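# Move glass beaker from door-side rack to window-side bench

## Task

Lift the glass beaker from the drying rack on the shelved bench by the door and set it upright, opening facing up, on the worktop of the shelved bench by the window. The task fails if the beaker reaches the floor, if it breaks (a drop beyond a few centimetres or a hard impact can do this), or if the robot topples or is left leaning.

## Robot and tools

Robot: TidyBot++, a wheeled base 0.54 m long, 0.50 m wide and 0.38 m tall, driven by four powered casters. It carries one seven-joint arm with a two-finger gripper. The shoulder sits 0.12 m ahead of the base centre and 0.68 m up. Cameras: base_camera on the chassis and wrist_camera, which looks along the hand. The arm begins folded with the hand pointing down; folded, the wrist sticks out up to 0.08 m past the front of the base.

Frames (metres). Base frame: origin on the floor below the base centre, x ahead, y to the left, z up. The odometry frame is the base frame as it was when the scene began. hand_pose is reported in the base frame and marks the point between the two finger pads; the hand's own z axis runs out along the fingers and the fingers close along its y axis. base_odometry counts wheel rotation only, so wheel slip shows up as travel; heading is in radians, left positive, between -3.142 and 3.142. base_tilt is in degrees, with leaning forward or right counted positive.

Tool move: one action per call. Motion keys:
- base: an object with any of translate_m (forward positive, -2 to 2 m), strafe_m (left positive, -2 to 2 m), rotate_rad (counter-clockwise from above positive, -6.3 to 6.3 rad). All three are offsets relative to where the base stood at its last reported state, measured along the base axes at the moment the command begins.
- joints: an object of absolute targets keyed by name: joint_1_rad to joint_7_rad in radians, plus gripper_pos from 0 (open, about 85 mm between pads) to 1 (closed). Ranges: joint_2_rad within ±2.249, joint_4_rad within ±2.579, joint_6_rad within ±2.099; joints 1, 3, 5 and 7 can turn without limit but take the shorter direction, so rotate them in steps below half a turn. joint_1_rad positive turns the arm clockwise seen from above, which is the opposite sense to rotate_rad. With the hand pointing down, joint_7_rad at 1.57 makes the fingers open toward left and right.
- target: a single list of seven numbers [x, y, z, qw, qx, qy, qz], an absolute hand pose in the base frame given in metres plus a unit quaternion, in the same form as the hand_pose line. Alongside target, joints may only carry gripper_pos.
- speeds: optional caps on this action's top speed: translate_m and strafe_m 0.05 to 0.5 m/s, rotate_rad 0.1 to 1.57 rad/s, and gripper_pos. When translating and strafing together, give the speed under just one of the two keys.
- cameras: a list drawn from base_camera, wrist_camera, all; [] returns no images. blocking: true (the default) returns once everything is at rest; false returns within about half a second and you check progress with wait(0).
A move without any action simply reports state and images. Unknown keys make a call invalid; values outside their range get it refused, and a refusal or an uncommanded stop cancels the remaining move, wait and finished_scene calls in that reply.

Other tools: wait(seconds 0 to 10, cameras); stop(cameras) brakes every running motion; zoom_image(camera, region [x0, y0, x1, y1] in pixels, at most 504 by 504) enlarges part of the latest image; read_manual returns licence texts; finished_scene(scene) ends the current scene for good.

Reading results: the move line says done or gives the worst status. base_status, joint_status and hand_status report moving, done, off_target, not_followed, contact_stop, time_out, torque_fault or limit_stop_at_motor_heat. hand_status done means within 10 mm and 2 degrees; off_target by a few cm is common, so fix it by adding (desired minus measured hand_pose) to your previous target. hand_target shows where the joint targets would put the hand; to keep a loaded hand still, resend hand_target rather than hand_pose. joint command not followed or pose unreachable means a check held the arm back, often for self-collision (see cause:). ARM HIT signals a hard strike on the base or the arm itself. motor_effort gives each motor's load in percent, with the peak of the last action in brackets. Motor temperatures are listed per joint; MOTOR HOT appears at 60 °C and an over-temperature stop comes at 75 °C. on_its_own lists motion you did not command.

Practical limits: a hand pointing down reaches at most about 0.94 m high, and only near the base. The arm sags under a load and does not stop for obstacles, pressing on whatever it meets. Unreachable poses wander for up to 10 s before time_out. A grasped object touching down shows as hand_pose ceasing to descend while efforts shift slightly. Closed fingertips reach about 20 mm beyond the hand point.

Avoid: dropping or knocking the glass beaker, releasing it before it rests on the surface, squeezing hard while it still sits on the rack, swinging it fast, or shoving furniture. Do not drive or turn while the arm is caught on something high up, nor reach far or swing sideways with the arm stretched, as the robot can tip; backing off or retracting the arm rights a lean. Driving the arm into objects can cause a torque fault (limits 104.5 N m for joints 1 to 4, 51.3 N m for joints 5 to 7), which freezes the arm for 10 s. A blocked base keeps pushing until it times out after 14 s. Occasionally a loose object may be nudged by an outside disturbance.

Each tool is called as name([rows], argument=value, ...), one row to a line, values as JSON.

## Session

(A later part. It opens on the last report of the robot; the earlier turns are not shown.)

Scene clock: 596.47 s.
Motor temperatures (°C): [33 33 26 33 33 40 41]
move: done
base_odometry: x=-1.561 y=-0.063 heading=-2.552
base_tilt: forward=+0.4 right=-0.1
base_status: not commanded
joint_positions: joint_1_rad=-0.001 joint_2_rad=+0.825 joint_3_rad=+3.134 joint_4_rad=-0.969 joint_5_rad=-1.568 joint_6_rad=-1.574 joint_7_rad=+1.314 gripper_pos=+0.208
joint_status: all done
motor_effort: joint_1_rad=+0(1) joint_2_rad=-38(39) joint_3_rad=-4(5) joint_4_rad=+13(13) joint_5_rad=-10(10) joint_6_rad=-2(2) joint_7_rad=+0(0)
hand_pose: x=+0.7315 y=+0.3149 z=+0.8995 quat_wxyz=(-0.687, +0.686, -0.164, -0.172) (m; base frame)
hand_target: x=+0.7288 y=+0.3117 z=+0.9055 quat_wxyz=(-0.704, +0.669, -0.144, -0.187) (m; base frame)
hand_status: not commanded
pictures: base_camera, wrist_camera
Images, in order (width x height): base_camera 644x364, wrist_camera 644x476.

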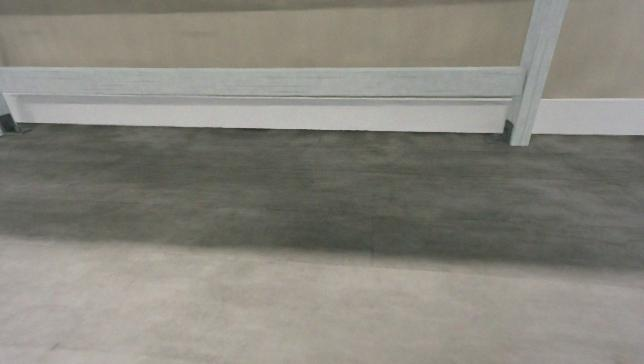

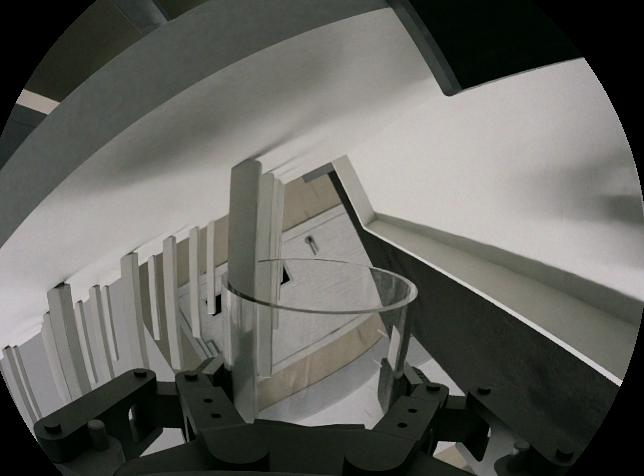

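move(joints={"gripper_pos": 0.3}, cameras=["wrist_camera"])

Scene clock: 600.27 s.
Motor temperatures (°C): [33 33 26 33 33 40 41]
move: off_target
base_odometry: x=-1.561 y=-0.063 heading=-2.552
base_tilt: forward=+0.4 right=-0.1
base_status: not commanded
joint_positions: joint_1_rad=-0.001 joint_2_rad=+0.825 joint_3_rad=+3.134 joint_4_rad=-0.969 joint_5_rad=-1.568 joint_6_rad=-1.574 joint_7_rad=+1.314 gripper_pos=+0.221
joint_status: gripper_pos off_target (ended at +0.221, target +0.300)
motor_effort: joint_1_rad=-1(1) joint_2_rad=-37(38) joint_3_rad=-4(5) joint_4_rad=+12(13) joint_5_rad=-9(10) joint_6_rad=-2(2) joint_7_rad=+0(0)
hand_pose: x=+0.7315 y=+0.3149 z=+0.8994 quat_wxyz=(-0.687, +0.686, -0.164, -0.172) (m; base frame)
hand_target: x=+0.7288 y=+0.3117 z=+0.9055 quat_wxyz=(-0.704, +0.669, -0.144, -0.187) (m; base frame)
hand_status: not commanded
pictures: wrist_camera
Images, in order (width x height): wrist_camera 644x476.

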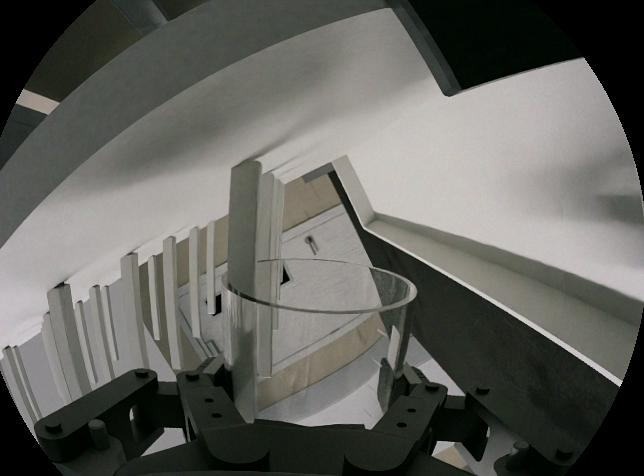

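move(joints={"joint_2_rad": 0.7713, "joint_4_rad": -1.038}, cameras=["wrist_camera"])

Scene clock: 627.57 s.
Motor temperatures (°C): [33 33 26 33 33 39 41]
move: done
base_odometry: x=-1.561 y=-0.063 heading=-2.552
base_tilt: forward=+0.4 right=-0.1
base_status: not commanded
joint_positions: joint_1_rad=+0.000 joint_2_rad=+0.810 joint_3_rad=+3.134 joint_4_rad=-1.006 joint_5_rad=-1.586 joint_6_rad=-1.574 joint_7_rad=+1.314 gripper_pos=+0.221
joint_status: all done
motor_effort: joint_1_rad=-2(3) joint_2_rad=-35(38) joint_3_rad=-5(5) joint_4_rad=+11(13) joint_5_rad=-6(9) joint_6_rad=-3(4) joint_7_rad=-1(1)
hand_pose: x=+0.7271 y=+0.3144 z=+0.9028 quat_wxyz=(-0.692, +0.678, -0.172, -0.179) (m; base frame)
hand_target: x=+0.7032 y=+0.3118 z=+0.9291 quat_wxyz=(-0.704, +0.668, -0.147, -0.190) (m; base frame)
hand_status: not commanded
pictures: wrist_camera
Images, in order (width x height): wrist_camera 644x476.

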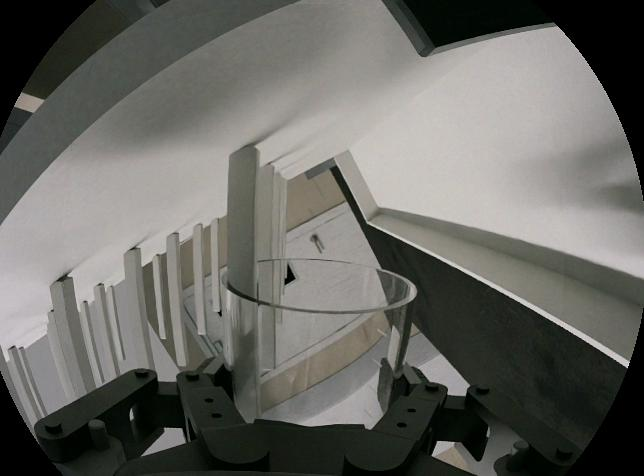

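move(joints={"joint_2_rad": 0.70, "joint_4_rad": -1.095}, cameras=["wrist_camera"])

Scene clock: 637.27 s.
Motor temperatures (°C): [33 33 26 33 33 39 41]
move: done
base_odometry: x=-1.561 y=-0.063 heading=-2.552
base_tilt: forward=+0.4 right=-0.1
base_status: not commanded
joint_positions: joint_1_rad=+0.000 joint_2_rad=+0.759 joint_3_rad=+3.134 joint_4_rad=-1.072 joint_5_rad=-1.588 joint_6_rad=-1.580 joint_7_rad=+1.314 gripper_pos=+0.221
joint_status: all done
motor_effort: joint_1_rad=+0(3) joint_2_rad=-36(37) joint_3_rad=-4(5) joint_4_rad=+12(14) joint_5_rad=-8(10) joint_6_rad=-3(5) joint_7_rad=+0(1)
hand_pose: x=+0.7089 y=+0.3143 z=+0.9145 quat_wxyz=(-0.691, +0.676, -0.175, -0.187) (m; base frame)
hand_target: x=+0.6817 y=+0.3118 z=+0.9534 quat_wxyz=(-0.705, +0.670, -0.142, -0.186) (m; base frame)
hand_status: not commanded
pictures: wrist_camera
Images, in order (width x height): wrist_camera 644x476.

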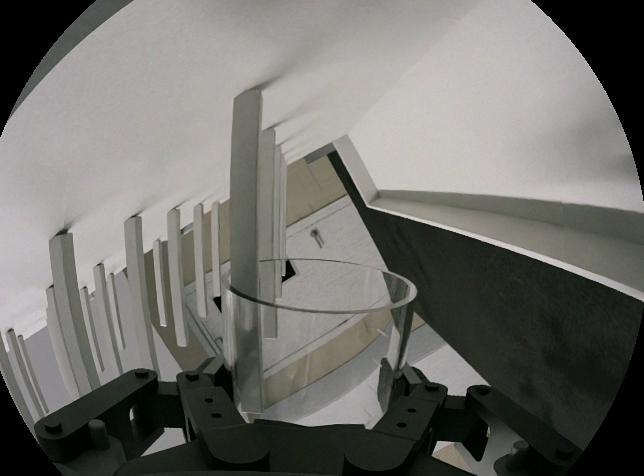

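move(joints={"joint_2_rad": 0.567, "joint_4_rad": -1.228}, cameras=["wrist_camera"])

Scene clock: 644.70 s.
Motor temperatures (°C): [33 33 26 33 33 39 41]
move: done
base_odometry: x=-1.561 y=-0.063 heading=-2.552
base_tilt: forward=+0.4 right=-0.1
base_status: not commanded
joint_positions: joint_1_rad=+0.000 joint_2_rad=+0.619 joint_3_rad=+3.134 joint_4_rad=-1.206 joint_5_rad=-1.588 joint_6_rad=-1.582 joint_7_rad=+1.314 gripper_pos=+0.221
joint_status: all done
motor_effort: joint_1_rad=+0(2) joint_2_rad=-33(38) joint_3_rad=-4(5) joint_4_rad=+13(13) joint_5_rad=-10(10) joint_6_rad=-2(4) joint_7_rad=+0(1)
hand_pose: x=+0.6633 y=+0.3145 z=+0.9533 quat_wxyz=(-0.691, +0.677, -0.172, -0.186) (m; base frame)
hand_target: x=+0.6366 y=+0.3118 z=+0.9864 quat_wxyz=(-0.705, +0.670, -0.142, -0.186) (m; base frame)
hand_status: not commanded
pictures: wrist_camera
Images, in order (width x height): wrist_camera 644x476.

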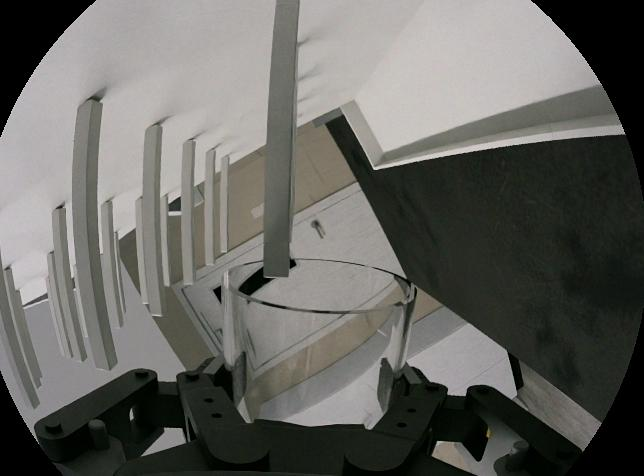

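move(joints={"joint_2_rad": 0.388, "joint_4_rad": -1.405}, cameras=["wrist_camera"])

Scene clock: 658.77 s.
Motor temperatures (°C): [33 34 26 32 33 39 41]
move: done
base_odometry: x=-1.561 y=-0.063 heading=-2.552
base_tilt: forward=+0.4 right=-0.1
base_status: not commanded
joint_positions: joint_1_rad=+0.000 joint_2_rad=+0.430 joint_3_rad=+3.134 joint_4_rad=-1.382 joint_5_rad=-1.588 joint_6_rad=-1.582 joint_7_rad=+1.314 gripper_pos=+0.221
joint_status: all done
motor_effort: joint_1_rad=+0(1) joint_2_rad=-28(36) joint_3_rad=-2(5) joint_4_rad=+13(14) joint_5_rad=-10(10) joint_6_rad=-3(3) joint_7_rad=+0(0)
hand_pose: x=+0.5952 y=+0.3146 z=+0.9968 quat_wxyz=(-0.692, +0.679, -0.167, -0.181) (m; base frame)
hand_target: x=+0.5698 y=+0.3118 z=+1.0215 quat_wxyz=(-0.705, +0.670, -0.142, -0.185) (m; base frame)
hand_status: not commanded
pictures: wrist_camera
Images, in order (width x height): wrist_camera 644x476.

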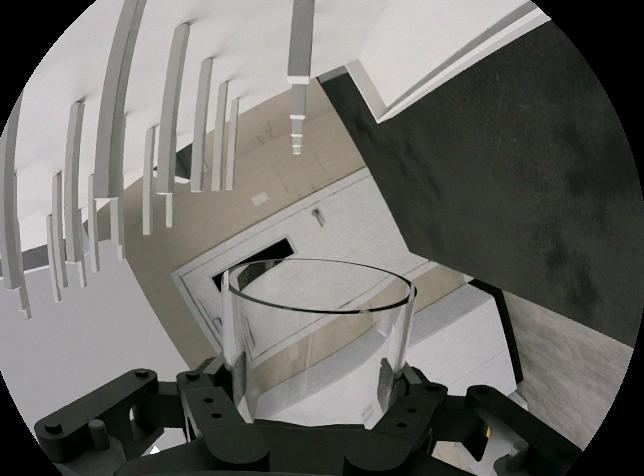

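move(base={"translate_m": -0.5}, joints={"joint_7_rad": 3.42})

Scene clock: 709.60 s.
Motor temperatures (°C): [33 34 26 32 33 39 41]
move: done
base_odometry: x=-1.145 y=+0.216 heading=-2.552
base_tilt: forward=+0.4 right=-0.1
base_status: done
joint_positions: joint_1_rad=+0.000 joint_2_rad=+0.421 joint_3_rad=+3.134 joint_4_rad=-1.385 joint_5_rad=-1.588 joint_6_rad=-1.583 joint_7_rad=+3.354 gripper_pos=+0.221
joint_status: all done
motor_effort: joint_1_rad=-1(1) joint_2_rad=-28(30) joint_3_rad=-2(4) joint_4_rad=+13(14) joint_5_rad=-9(11) joint_6_rad=-2(3) joint_7_rad=+0(1)
hand_pose: x=+0.5920 y=+0.3146 z=+0.9999 quat_wxyz=(-0.515, +0.496, +0.492, +0.496) (m; base frame)
hand_target: x=+0.5698 y=+0.3118 z=+1.0215 quat_wxyz=(-0.512, +0.458, +0.510, +0.518) (m; base frame)
hand_status: not commanded
pictures: base_camera, wrist_camera
Images, in order (width x height): base_camera 644x364, wrist_camera 644x476.

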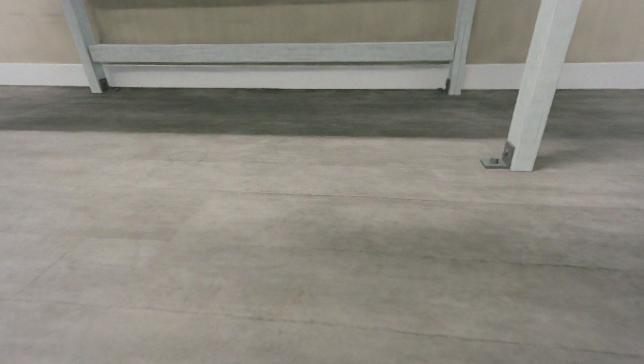

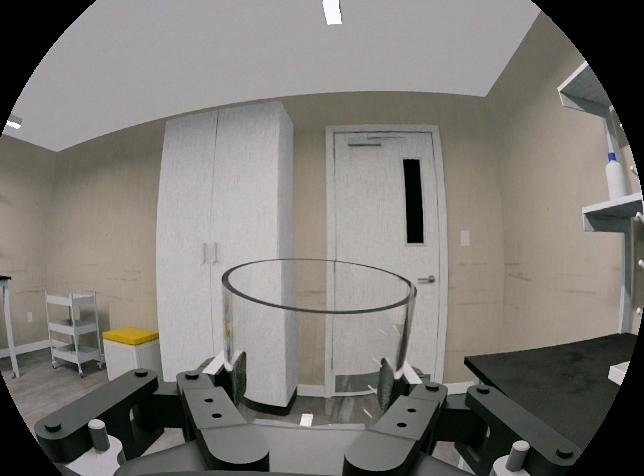

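move(base={"translate_m": -1.252, "strafe_m": 1.583, "rotate_rad": 3.05}, speeds={"rotate_rad": 1.0})

Scene clock: 741.57 s.
Motor temperatures (°C): [33 34 26 32 33 39 41]
move: done
base_odometry: x=+0.776 y=-0.404 heading=+0.499
base_tilt: forward=+0.4 right=-0.1
base_status: done
joint_positions: joint_1_rad=+0.002 joint_2_rad=+0.421 joint_3_rad=+3.141 joint_4_rad=-1.385 joint_5_rad=-1.588 joint_6_rad=-1.583 joint_7_rad=+3.355 gripper_pos=+0.221
joint_status: not commanded
motor_effort: joint_1_rad=+0(6) joint_2_rad=-28(30) joint_3_rad=-3(6) joint_4_rad=+13(13) joint_5_rad=-10(10) joint_6_rad=-2(3) joint_7_rad=+0(0)
hand_pose: x=+0.5946 y=+0.3116 z=+0.9990 quat_wxyz=(-0.512, +0.499, +0.491, +0.498) (m; base frame)
hand_target: x=+0.5698 y=+0.3118 z=+1.0215 quat_wxyz=(-0.512, +0.458, +0.510, +0.518) (m; base frame)
hand_status: not commanded
pictures: base_camera, wrist_camera
Images, in order (width x height): base_camera 644x364, wrist_camera 644x476.

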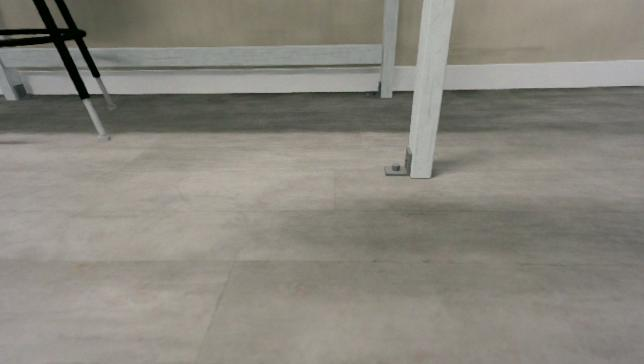

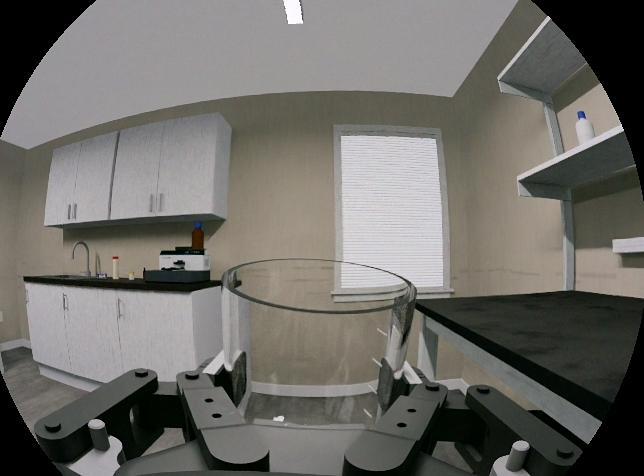

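move(base={"translate_m": 0.41}, speeds={"translate_m": 0.3})

Scene clock: 773.20 s.
Motor temperatures (°C): [33 34 26 32 33 39 41]
move: done
base_odometry: x=+1.136 y=-0.207 heading=+0.498
base_tilt: forward=+0.4 right=-0.1
base_status: done
joint_positions: joint_1_rad=+0.002 joint_2_rad=+0.420 joint_3_rad=+3.141 joint_4_rad=-1.386 joint_5_rad=-1.588 joint_6_rad=-1.583 joint_7_rad=+3.355 gripper_pos=+0.221
joint_status: not commanded
motor_effort: joint_1_rad=+0(3) joint_2_rad=-27(31) joint_3_rad=-2(4) joint_4_rad=+13(13) joint_5_rad=-10(10) joint_6_rad=-2(3) joint_7_rad=+0(0)
hand_pose: x=+0.5941 y=+0.3116 z=+0.9995 quat_wxyz=(-0.512, +0.498, +0.491, +0.498) (m; base frame)
hand_target: x=+0.5698 y=+0.3118 z=+1.0215 quat_wxyz=(-0.512, +0.458, +0.510, +0.518) (m; base frame)
hand_status: not commanded
pictures: base_camera, wrist_camera
Images, in order (width x height): base_camera 644x364, wrist_camera 644x476.

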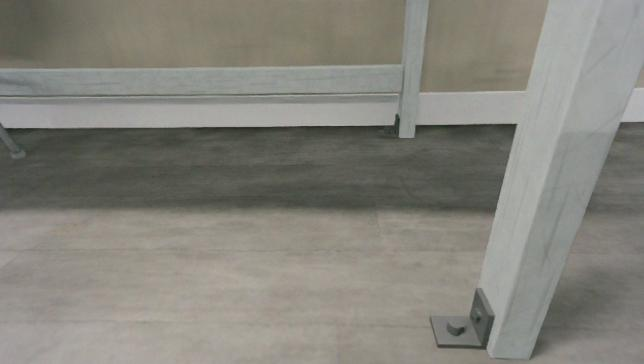

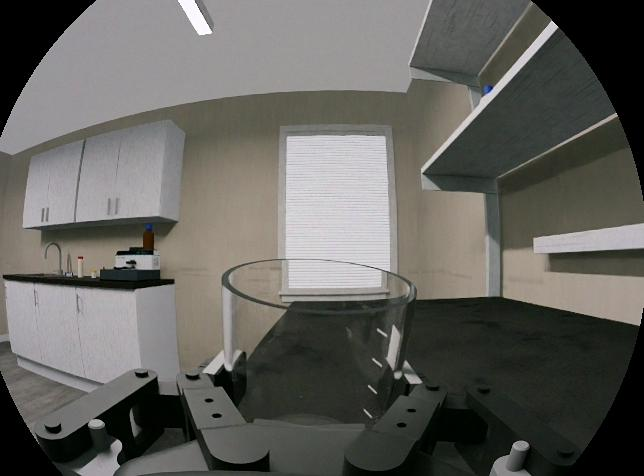

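move(joints={"joint_2_rad": 0.625, "joint_4_rad": -1.67, "joint_7_rad": 3.885}, cameras=["wrist_camera"])

Scene clock: 794.17 s.
Motor temperatures (°C): [33 34 26 32 33 39 41]
move: off_target
base_odometry: x=+1.136 y=-0.207 heading=+0.498
base_tilt: forward=+0.3 right=-0.1
base_status: not commanded
joint_positions: joint_1_rad=+0.002 joint_2_rad=+0.420 joint_3_rad=+3.141 joint_4_rad=-1.452 joint_5_rad=-1.587 joint_6_rad=-1.584 joint_7_rad=+3.817 gripper_pos=+0.221
joint_status: joint_2_rad off_target (ended at +0.420, target +0.625); joint_4_rad off_target (ended at -1.452, target -1.670); the others done
motor_effort: joint_1_rad=+0(2) joint_2_rad=+7(28) joint_3_rad=-2(3) joint_4_rad=-16(16) joint_5_rad=-10(13) joint_6_rad=-3(5) joint_7_rad=+0(1)
hand_pose: x=+0.5887 y=+0.3117 z=+0.9793 quat_wxyz=(-0.404, +0.392, +0.580, +0.589) (m; base frame)
hand_target: x=+0.5968 y=+0.3118 z=+0.8390 quat_wxyz=(-0.517, +0.472, +0.489, +0.521) (m; base frame)
hand_status: not commanded
pictures: wrist_camera
Images, in order (width x height): wrist_camera 644x476.

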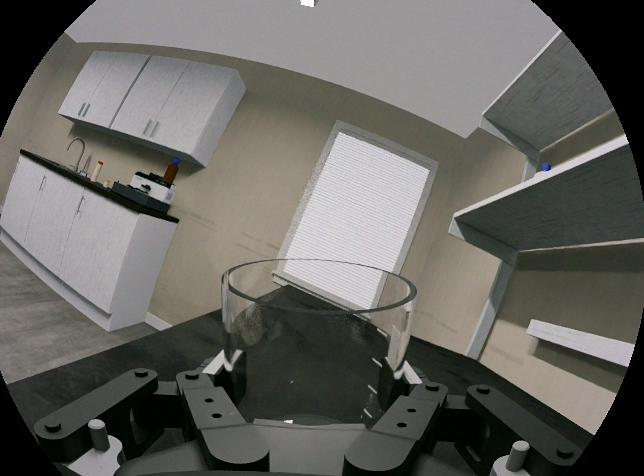

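move(joints={"joint_2_rad": 0.388, "joint_4_rad": -1.405, "joint_7_rad": 3.42})

Scene clock: 826.53 s.
Motor temperatures (°C): [33 33 26 32 33 39 41]
move: done
base_odometry: x=+1.136 y=-0.207 heading=+0.498
base_tilt: forward=+0.4 right=-0.1
base_status: not commanded
joint_positions: joint_1_rad=+0.002 joint_2_rad=+0.416 joint_3_rad=+3.141 joint_4_rad=-1.447 joint_5_rad=-1.587 joint_6_rad=-1.584 joint_7_rad=+3.487 gripper_pos=+0.221
joint_status: all done
motor_effort: joint_1_rad=-1(1) joint_2_rad=-27(28) joint_3_rad=-2(3) joint_4_rad=+13(15) joint_5_rad=-9(10) joint_6_rad=-3(3) joint_7_rad=+0(1)
hand_pose: x=+0.5881 y=+0.3117 z=+0.9823 quat_wxyz=(-0.493, +0.480, +0.510, +0.516) (m; base frame)
hand_target: x=+0.5698 y=+0.3118 z=+1.0215 quat_wxyz=(-0.512, +0.458, +0.510, +0.518) (m; base frame)
hand_status: not commanded
pictures: base_camera, wrist_camera
Images, in order (width x height): base_camera 644x364, wrist_camera 644x476.

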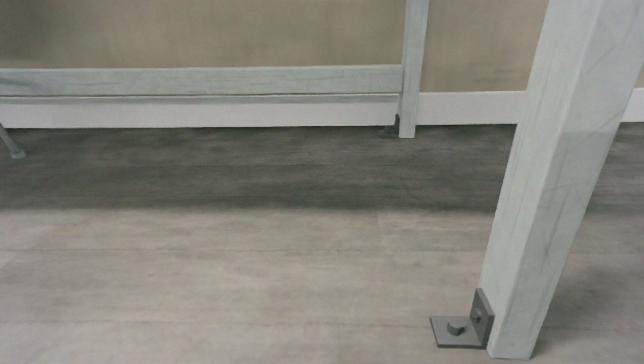

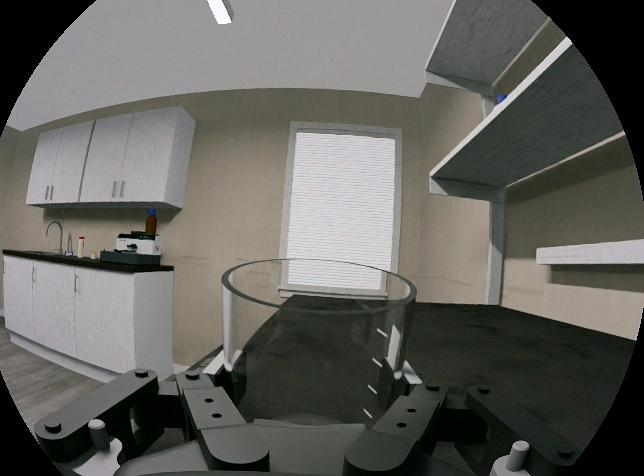

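zoom_image(camera="wrist_camera", region=[180, 230, 460, 450])

zoom_image(camera="base_camera", region=[0, 0, 500, 250])

Scaled by 1.800.

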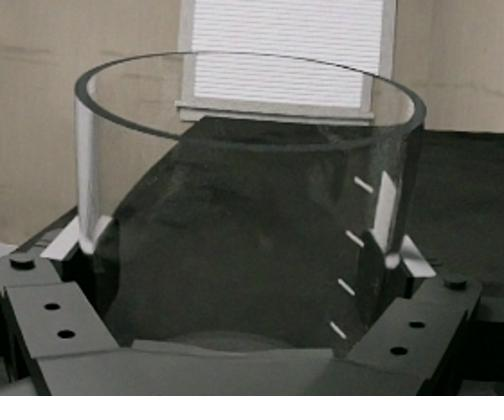

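Scaled by 1.008.

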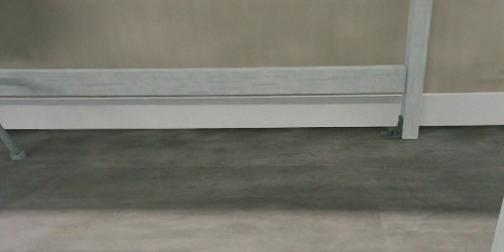

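move(joints={"joint_2_rad": 0.365, "joint_4_rad": -1.37, "joint_7_rad": 3.367}, cameras=["wrist_camera"])

Scene clock: 899.77 s.
Motor temperatures (°C): [33 33 26 32 33 39 41]
move: done
base_odometry: x=+1.136 y=-0.207 heading=+0.498
base_tilt: forward=+0.4 right=-0.1
base_status: not commanded
joint_positions: joint_1_rad=+0.002 joint_2_rad=+0.412 joint_3_rad=+3.141 joint_4_rad=-1.407 joint_5_rad=-1.587 joint_6_rad=-1.584 joint_7_rad=+3.430 gripper_pos=+0.221
joint_status: all done
motor_effort: joint_1_rad=+0(2) joint_2_rad=-27(28) joint_3_rad=-2(4) joint_4_rad=+13(14) joint_5_rad=-10(10) joint_6_rad=-2(3) joint_7_rad=+0(1)
hand_pose: x=+0.5899 y=+0.3117 z=+0.9967 quat_wxyz=(-0.496, +0.483, +0.507, +0.513) (m; base frame)
hand_target: x=+0.5632 y=+0.3118 z=+1.0421 quat_wxyz=(-0.511, +0.456, +0.512, +0.518) (m; base frame)
hand_status: not commanded
pictures: wrist_camera
Images, in order (width x height): wrist_camera 644x476.

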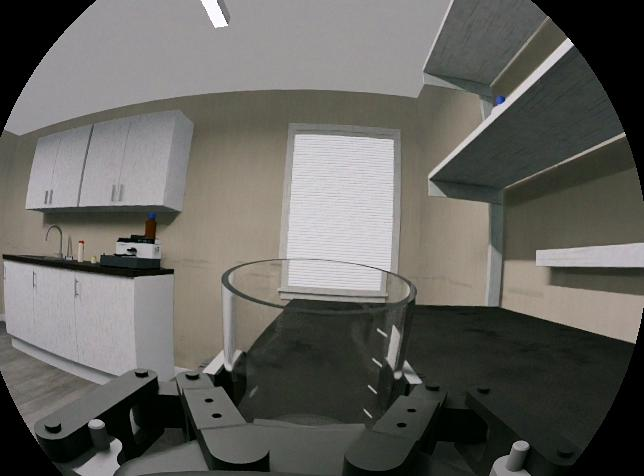

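move(joints={"joint_4_rad": -1.45}, cameras=[])

move(joints={"joint_4_rad": -1.465}, cameras=[])

move(joints={"joint_4_rad": -1.48}, cameras=["wrist_camera"])

Scene clock: 908.97 s.
Motor temperatures (°C): [33 33 26 32 33 39 41]
move: done
base_odometry: x=+1.136 y=-0.207 heading=+0.498
base_tilt: forward=+0.4 right=-0.1
base_status: not commanded
joint_positions: joint_1_rad=+0.002 joint_2_rad=+0.412 joint_3_rad=+3.141 joint_4_rad=-1.438 joint_5_rad=-1.587 joint_6_rad=-1.584 joint_7_rad=+3.429 gripper_pos=+0.221
joint_status: all done
motor_effort: joint_1_rad=-1(1) joint_2_rad=-27(28) joint_3_rad=-3(3) joint_4_rad=+13(14) joint_5_rad=-10(10) joint_6_rad=-3(3) joint_7_rad=+0(0)
hand_pose: x=+0.5875 y=+0.3117 z=+0.9873 quat_wxyz=(-0.504, +0.491, +0.499, +0.505) (m; base frame)
hand_target: x=+0.5597 y=+0.3118 z=+1.0186 quat_wxyz=(-0.531, +0.477, +0.492, +0.499) (m; base frame)
hand_status: not commanded
pictures: none
No camera images: "cameras" was empty.

Scene clock: 909.50 s.
Motor temperatures (°C): [33 33 26 32 33 39 41]
move: done
base_odometry: x=+1.136 y=-0.207 heading=+0.498
base_tilt: forward=+0.3 right=-0.1
base_status: not commanded
joint_positions: joint_1_rad=+0.002 joint_2_rad=+0.412 joint_3_rad=+3.141 joint_4_rad=-1.448 joint_5_rad=-1.587 joint_6_rad=-1.584 joint_7_rad=+3.429 gripper_pos=+0.221
joint_status: all done
motor_effort: joint_1_rad=+0(1) joint_2_rad=-26(29) joint_3_rad=-2(3) joint_4_rad=+13(13) joint_5_rad=-9(10) joint_6_rad=-3(3) joint_7_rad=+0(0)
hand_pose: x=+0.5867 y=+0.3117 z=+0.9844 quat_wxyz=(-0.507, +0.494, +0.497, +0.503) (m; base frame)
hand_target: x=+0.5588 y=+0.3118 z=+1.0143 quat_wxyz=(-0.535, +0.480, +0.488, +0.495) (m; base frame)
hand_status: not commanded
pictures: none
No camera images: "cameras" was empty.

Scene clock: 910.03 s.
Motor temperatures (°C): [33 33 26 32 33 39 41]
move: done
base_odometry: x=+1.136 y=-0.207 heading=+0.498
base_tilt: forward=+0.4 right=-0.1
base_status: not commanded
joint_positions: joint_1_rad=+0.002 joint_2_rad=+0.411 joint_3_rad=+3.141 joint_4_rad=-1.458 joint_5_rad=-1.587 joint_6_rad=-1.584 joint_7_rad=+3.429 gripper_pos=+0.221
joint_status: all done
motor_effort: joint_1_rad=-1(1) joint_2_rad=-26(28) joint_3_rad=-3(4) joint_4_rad=+12(13) joint_5_rad=-10(10) joint_6_rad=-3(3) joint_7_rad=+0(0)
hand_pose: x=+0.5856 y=+0.3117 z=+0.9815 quat_wxyz=(-0.509, +0.496, +0.494, +0.501) (m; base frame)
hand_target: x=+0.5578 y=+0.3118 z=+1.0099 quat_wxyz=(-0.539, +0.484, +0.484, +0.492) (m; base frame)
hand_status: not commanded
pictures: wrist_camera
Images, in order (width x height): wrist_camera 644x476.

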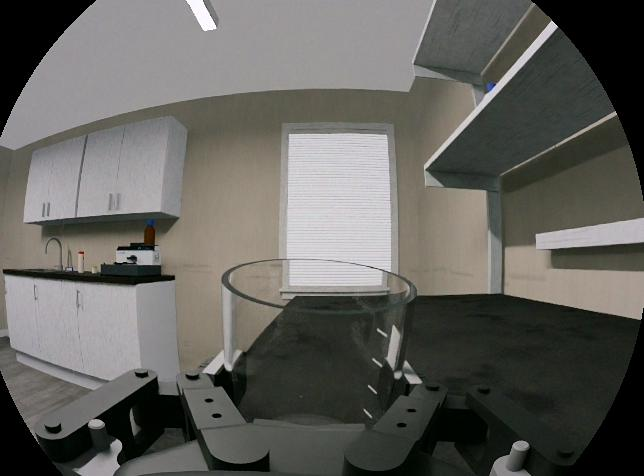

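move(joints={"joint_4_rad": -1.49}, cameras=[])

move(joints={"joint_4_rad": -1.50}, cameras=[])

move(joints={"joint_4_rad": -1.51}, cameras=["wrist_camera"])

Scene clock: 917.07 s.
Motor temperatures (°C): [33 33 26 32 33 39 41]
move: done
base_odometry: x=+1.136 y=-0.207 heading=+0.498
base_tilt: forward=+0.4 right=-0.1
base_status: not commanded
joint_positions: joint_1_rad=+0.002 joint_2_rad=+0.408 joint_3_rad=+3.141 joint_4_rad=-1.462 joint_5_rad=-1.587 joint_6_rad=-1.584 joint_7_rad=+3.429 gripper_pos=+0.221
joint_status: all done
motor_effort: joint_1_rad=-1(1) joint_2_rad=-26(26) joint_3_rad=-2(3) joint_4_rad=+12(12) joint_5_rad=-9(10) joint_6_rad=-2(3) joint_7_rad=+0(0)
hand_pose: x=+0.5845 y=+0.3117 z=+0.9815 quat_wxyz=(-0.510, +0.496, +0.494, +0.500) (m; base frame)
hand_target: x=+0.5572 y=+0.3118 z=+1.0071 quat_wxyz=(-0.541, +0.486, +0.481, +0.489) (m; base frame)
hand_status: not commanded
pictures: none
No camera images: "cameras" was empty.

Scene clock: 917.57 s.
Motor temperatures (°C): [33 33 26 32 33 39 41]
move: done
base_odometry: x=+1.136 y=-0.207 heading=+0.498
base_tilt: forward=+0.4 right=-0.1
base_status: not commanded
joint_positions: joint_1_rad=+0.002 joint_2_rad=+0.405 joint_3_rad=+3.141 joint_4_rad=-1.468 joint_5_rad=-1.587 joint_6_rad=-1.584 joint_7_rad=+3.429 gripper_pos=+0.221
joint_status: all done
motor_effort: joint_1_rad=+0(1) joint_2_rad=-25(26) joint_3_rad=-3(3) joint_4_rad=+11(12) joint_5_rad=-9(10) joint_6_rad=-3(3) joint_7_rad=+0(0)
hand_pose: x=+0.5831 y=+0.3117 z=+0.9814 quat_wxyz=(-0.510, +0.497, +0.493, +0.500) (m; base frame)
hand_target: x=+0.5565 y=+0.3118 z=+1.0042 quat_wxyz=(-0.543, +0.489, +0.478, +0.487) (m; base frame)
hand_status: not commanded
pictures: none
No camera images: "cameras" was empty.

Scene clock: 918.07 s.
Motor temperatures (°C): [33 33 26 32 33 39 41]
move: done
base_odometry: x=+1.136 y=-0.207 heading=+0.498
base_tilt: forward=+0.4 right=-0.1
base_status: not commanded
joint_positions: joint_1_rad=+0.002 joint_2_rad=+0.401 joint_3_rad=+3.141 joint_4_rad=-1.474 joint_5_rad=-1.587 joint_6_rad=-1.584 joint_7_rad=+3.429 gripper_pos=+0.221
joint_status: all done
motor_effort: joint_1_rad=+0(1) joint_2_rad=-24(25) joint_3_rad=-2(3) joint_4_rad=+10(11) joint_5_rad=-10(10) joint_6_rad=-3(3) joint_7_rad=+0(0)
hand_pose: x=+0.5813 y=+0.3117 z=+0.9813 quat_wxyz=(-0.511, +0.498, +0.493, +0.499) (m; base frame)
hand_target: x=+0.5558 y=+0.3118 z=+1.0013 quat_wxyz=(-0.546, +0.491, +0.475, +0.484) (m; base frame)
hand_status: not commanded
pictures: wrist_camera
Images, in order (width x height): wrist_camera 644x476.

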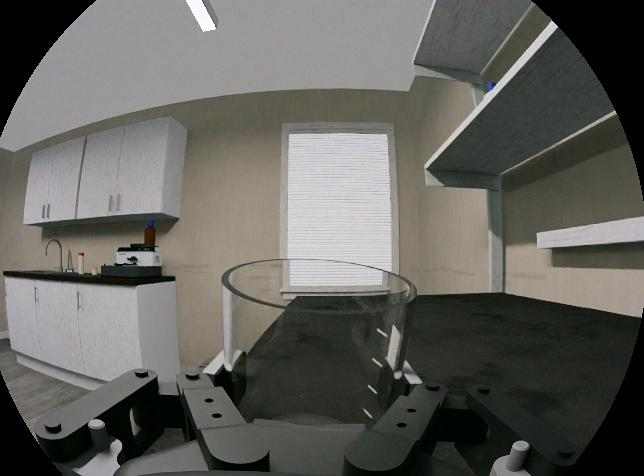

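move(joints={"gripper_pos": 0.19}, cameras=[])

move(joints={"gripper_pos": 0.0}, cameras=["wrist_camera"])

Scene clock: 926.73 s.
Motor temperatures (°C): [33 33 26 32 33 38 41]
move: done
base_odometry: x=+1.136 y=-0.207 heading=+0.498
base_tilt: forward=+0.4 right=-0.1
base_status: not commanded
joint_positions: joint_1_rad=+0.002 joint_2_rad=+0.401 joint_3_rad=+3.141 joint_4_rad=-1.474 joint_5_rad=-1.587 joint_6_rad=-1.584 joint_7_rad=+3.429 gripper_pos=+0.190
joint_status: all done
motor_effort: joint_1_rad=+0(1) joint_2_rad=-24(25) joint_3_rad=-2(3) joint_4_rad=+10(11) joint_5_rad=-9(10) joint_6_rad=-3(3) joint_7_rad=+0(0)
hand_pose: x=+0.5813 y=+0.3117 z=+0.9813 quat_wxyz=(-0.511, +0.498, +0.493, +0.499) (m; base frame)
hand_target: x=+0.5558 y=+0.3118 z=+1.0013 quat_wxyz=(-0.546, +0.491, +0.475, +0.484) (m; base frame)
hand_status: not commanded
pictures: none
No camera images: "cameras" was empty.

Scene clock: 927.33 s.
Motor temperatures (°C): [33 33 26 32 33 38 41]
move: done
base_odometry: x=+1.136 y=-0.207 heading=+0.498
base_tilt: forward=+0.3 right=-0.1
base_status: not commanded
joint_positions: joint_1_rad=+0.002 joint_2_rad=+0.401 joint_3_rad=+3.141 joint_4_rad=-1.474 joint_5_rad=-1.587 joint_6_rad=-1.584 joint_7_rad=+3.429 gripper_pos=+0.000
joint_status: all done
motor_effort: joint_1_rad=-1(1) joint_2_rad=-24(25) joint_3_rad=-2(3) joint_4_rad=+10(11) joint_5_rad=-8(9) joint_6_rad=-2(3) joint_7_rad=+0(0)
hand_pose: x=+0.5813 y=+0.3117 z=+0.9813 quat_wxyz=(-0.511, +0.498, +0.493, +0.499) (m; base frame)
hand_target: x=+0.5558 y=+0.3118 z=+1.0013 quat_wxyz=(-0.546, +0.491, +0.475, +0.484) (m; base frame)
hand_status: not commanded
pictures: wrist_camera
Images, in order (width x height): wrist_camera 644x476.

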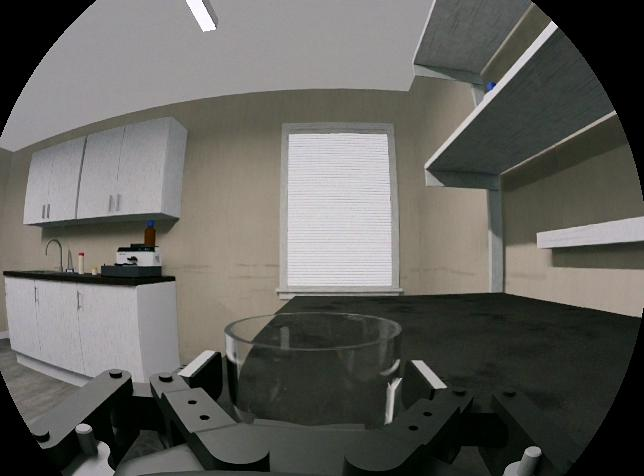

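move(joints={"joint_2_rad": 0.35, "joint_4_rad": -1.41}, cameras=["wrist_camera"])

Scene clock: 963.60 s.
Motor temperatures (°C): [32 33 26 32 33 38 41]
move: done
base_odometry: x=+1.136 y=-0.207 heading=+0.498
base_tilt: forward=+0.3 right=-0.1
base_status: not commanded
joint_positions: joint_1_rad=+0.002 joint_2_rad=+0.397 joint_3_rad=+3.141 joint_4_rad=-1.440 joint_5_rad=-1.587 joint_6_rad=-1.584 joint_7_rad=+3.429 gripper_pos=+0.000
joint_status: all done
motor_effort: joint_1_rad=+0(1) joint_2_rad=-26(27) joint_3_rad=-3(3) joint_4_rad=+12(13) joint_5_rad=-8(9) joint_6_rad=-2(3) joint_7_rad=+0(0)
hand_pose: x=+0.5829 y=+0.3117 z=+0.9934 quat_wxyz=(-0.501, +0.488, +0.502, +0.508) (m; base frame)
hand_target: x=+0.5564 y=+0.3118 z=+1.0369 quat_wxyz=(-0.518, +0.463, +0.506, +0.512) (m; base frame)
hand_status: not commanded
pictures: wrist_camera
Images, in order (width x height): wrist_camera 644x476.

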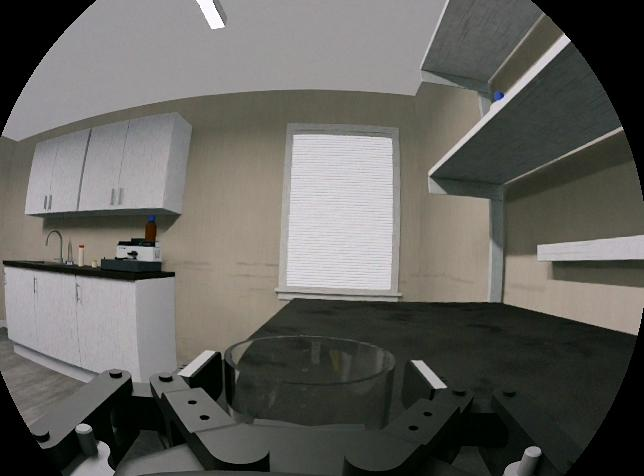

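Now retreat to the right (hand direction), then look.

move(base={"strafe_m": -0.16}, speeds={"strafe_m": 0.1}, cameras=["wrist_camera"])

Scene clock: 972.33 s.
Motor temperatures (°C): [32 33 26 32 33 38 40]
move: done
base_odometry: x=+1.213 y=-0.348 heading=+0.499
base_tilt: forward=+0.4 right=-0.1
base_status: done
joint_positions: joint_1_rad=+0.002 joint_2_rad=+0.396 joint_3_rad=+3.140 joint_4_rad=-1.440 joint_5_rad=-1.587 joint_6_rad=-1.584 joint_7_rad=+3.429 gripper_pos=+0.000
joint_status: not commanded
motor_effort: joint_1_rad=-1(3) joint_2_rad=-27(27) joint_3_rad=-2(4) joint_4_rad=+12(12) joint_5_rad=-9(9) joint_6_rad=-2(2) joint_7_rad=+0(0)
hand_pose: x=+0.5826 y=+0.3116 z=+0.9940 quat_wxyz=(-0.501, +0.488, +0.503, +0.509) (m; base frame)
hand_target: x=+0.5564 y=+0.3118 z=+1.0369 quat_wxyz=(-0.518, +0.463, +0.506, +0.512) (m; base frame)
hand_status: not commanded
pictures: wrist_camera
Images, in order (width x height): wrist_camera 644x476.

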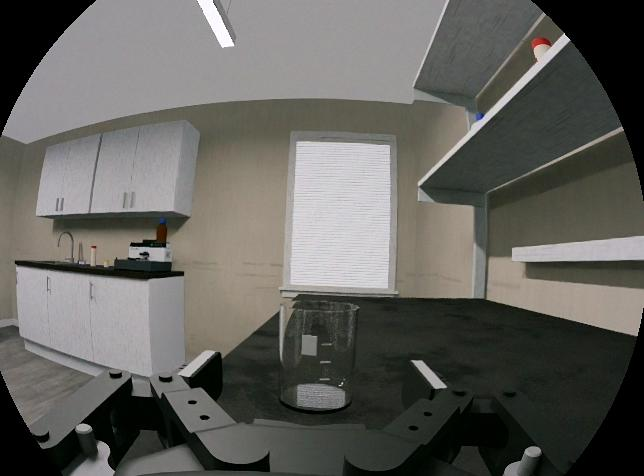

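finished_scene(scene=1)

The scene is finished: the task was done.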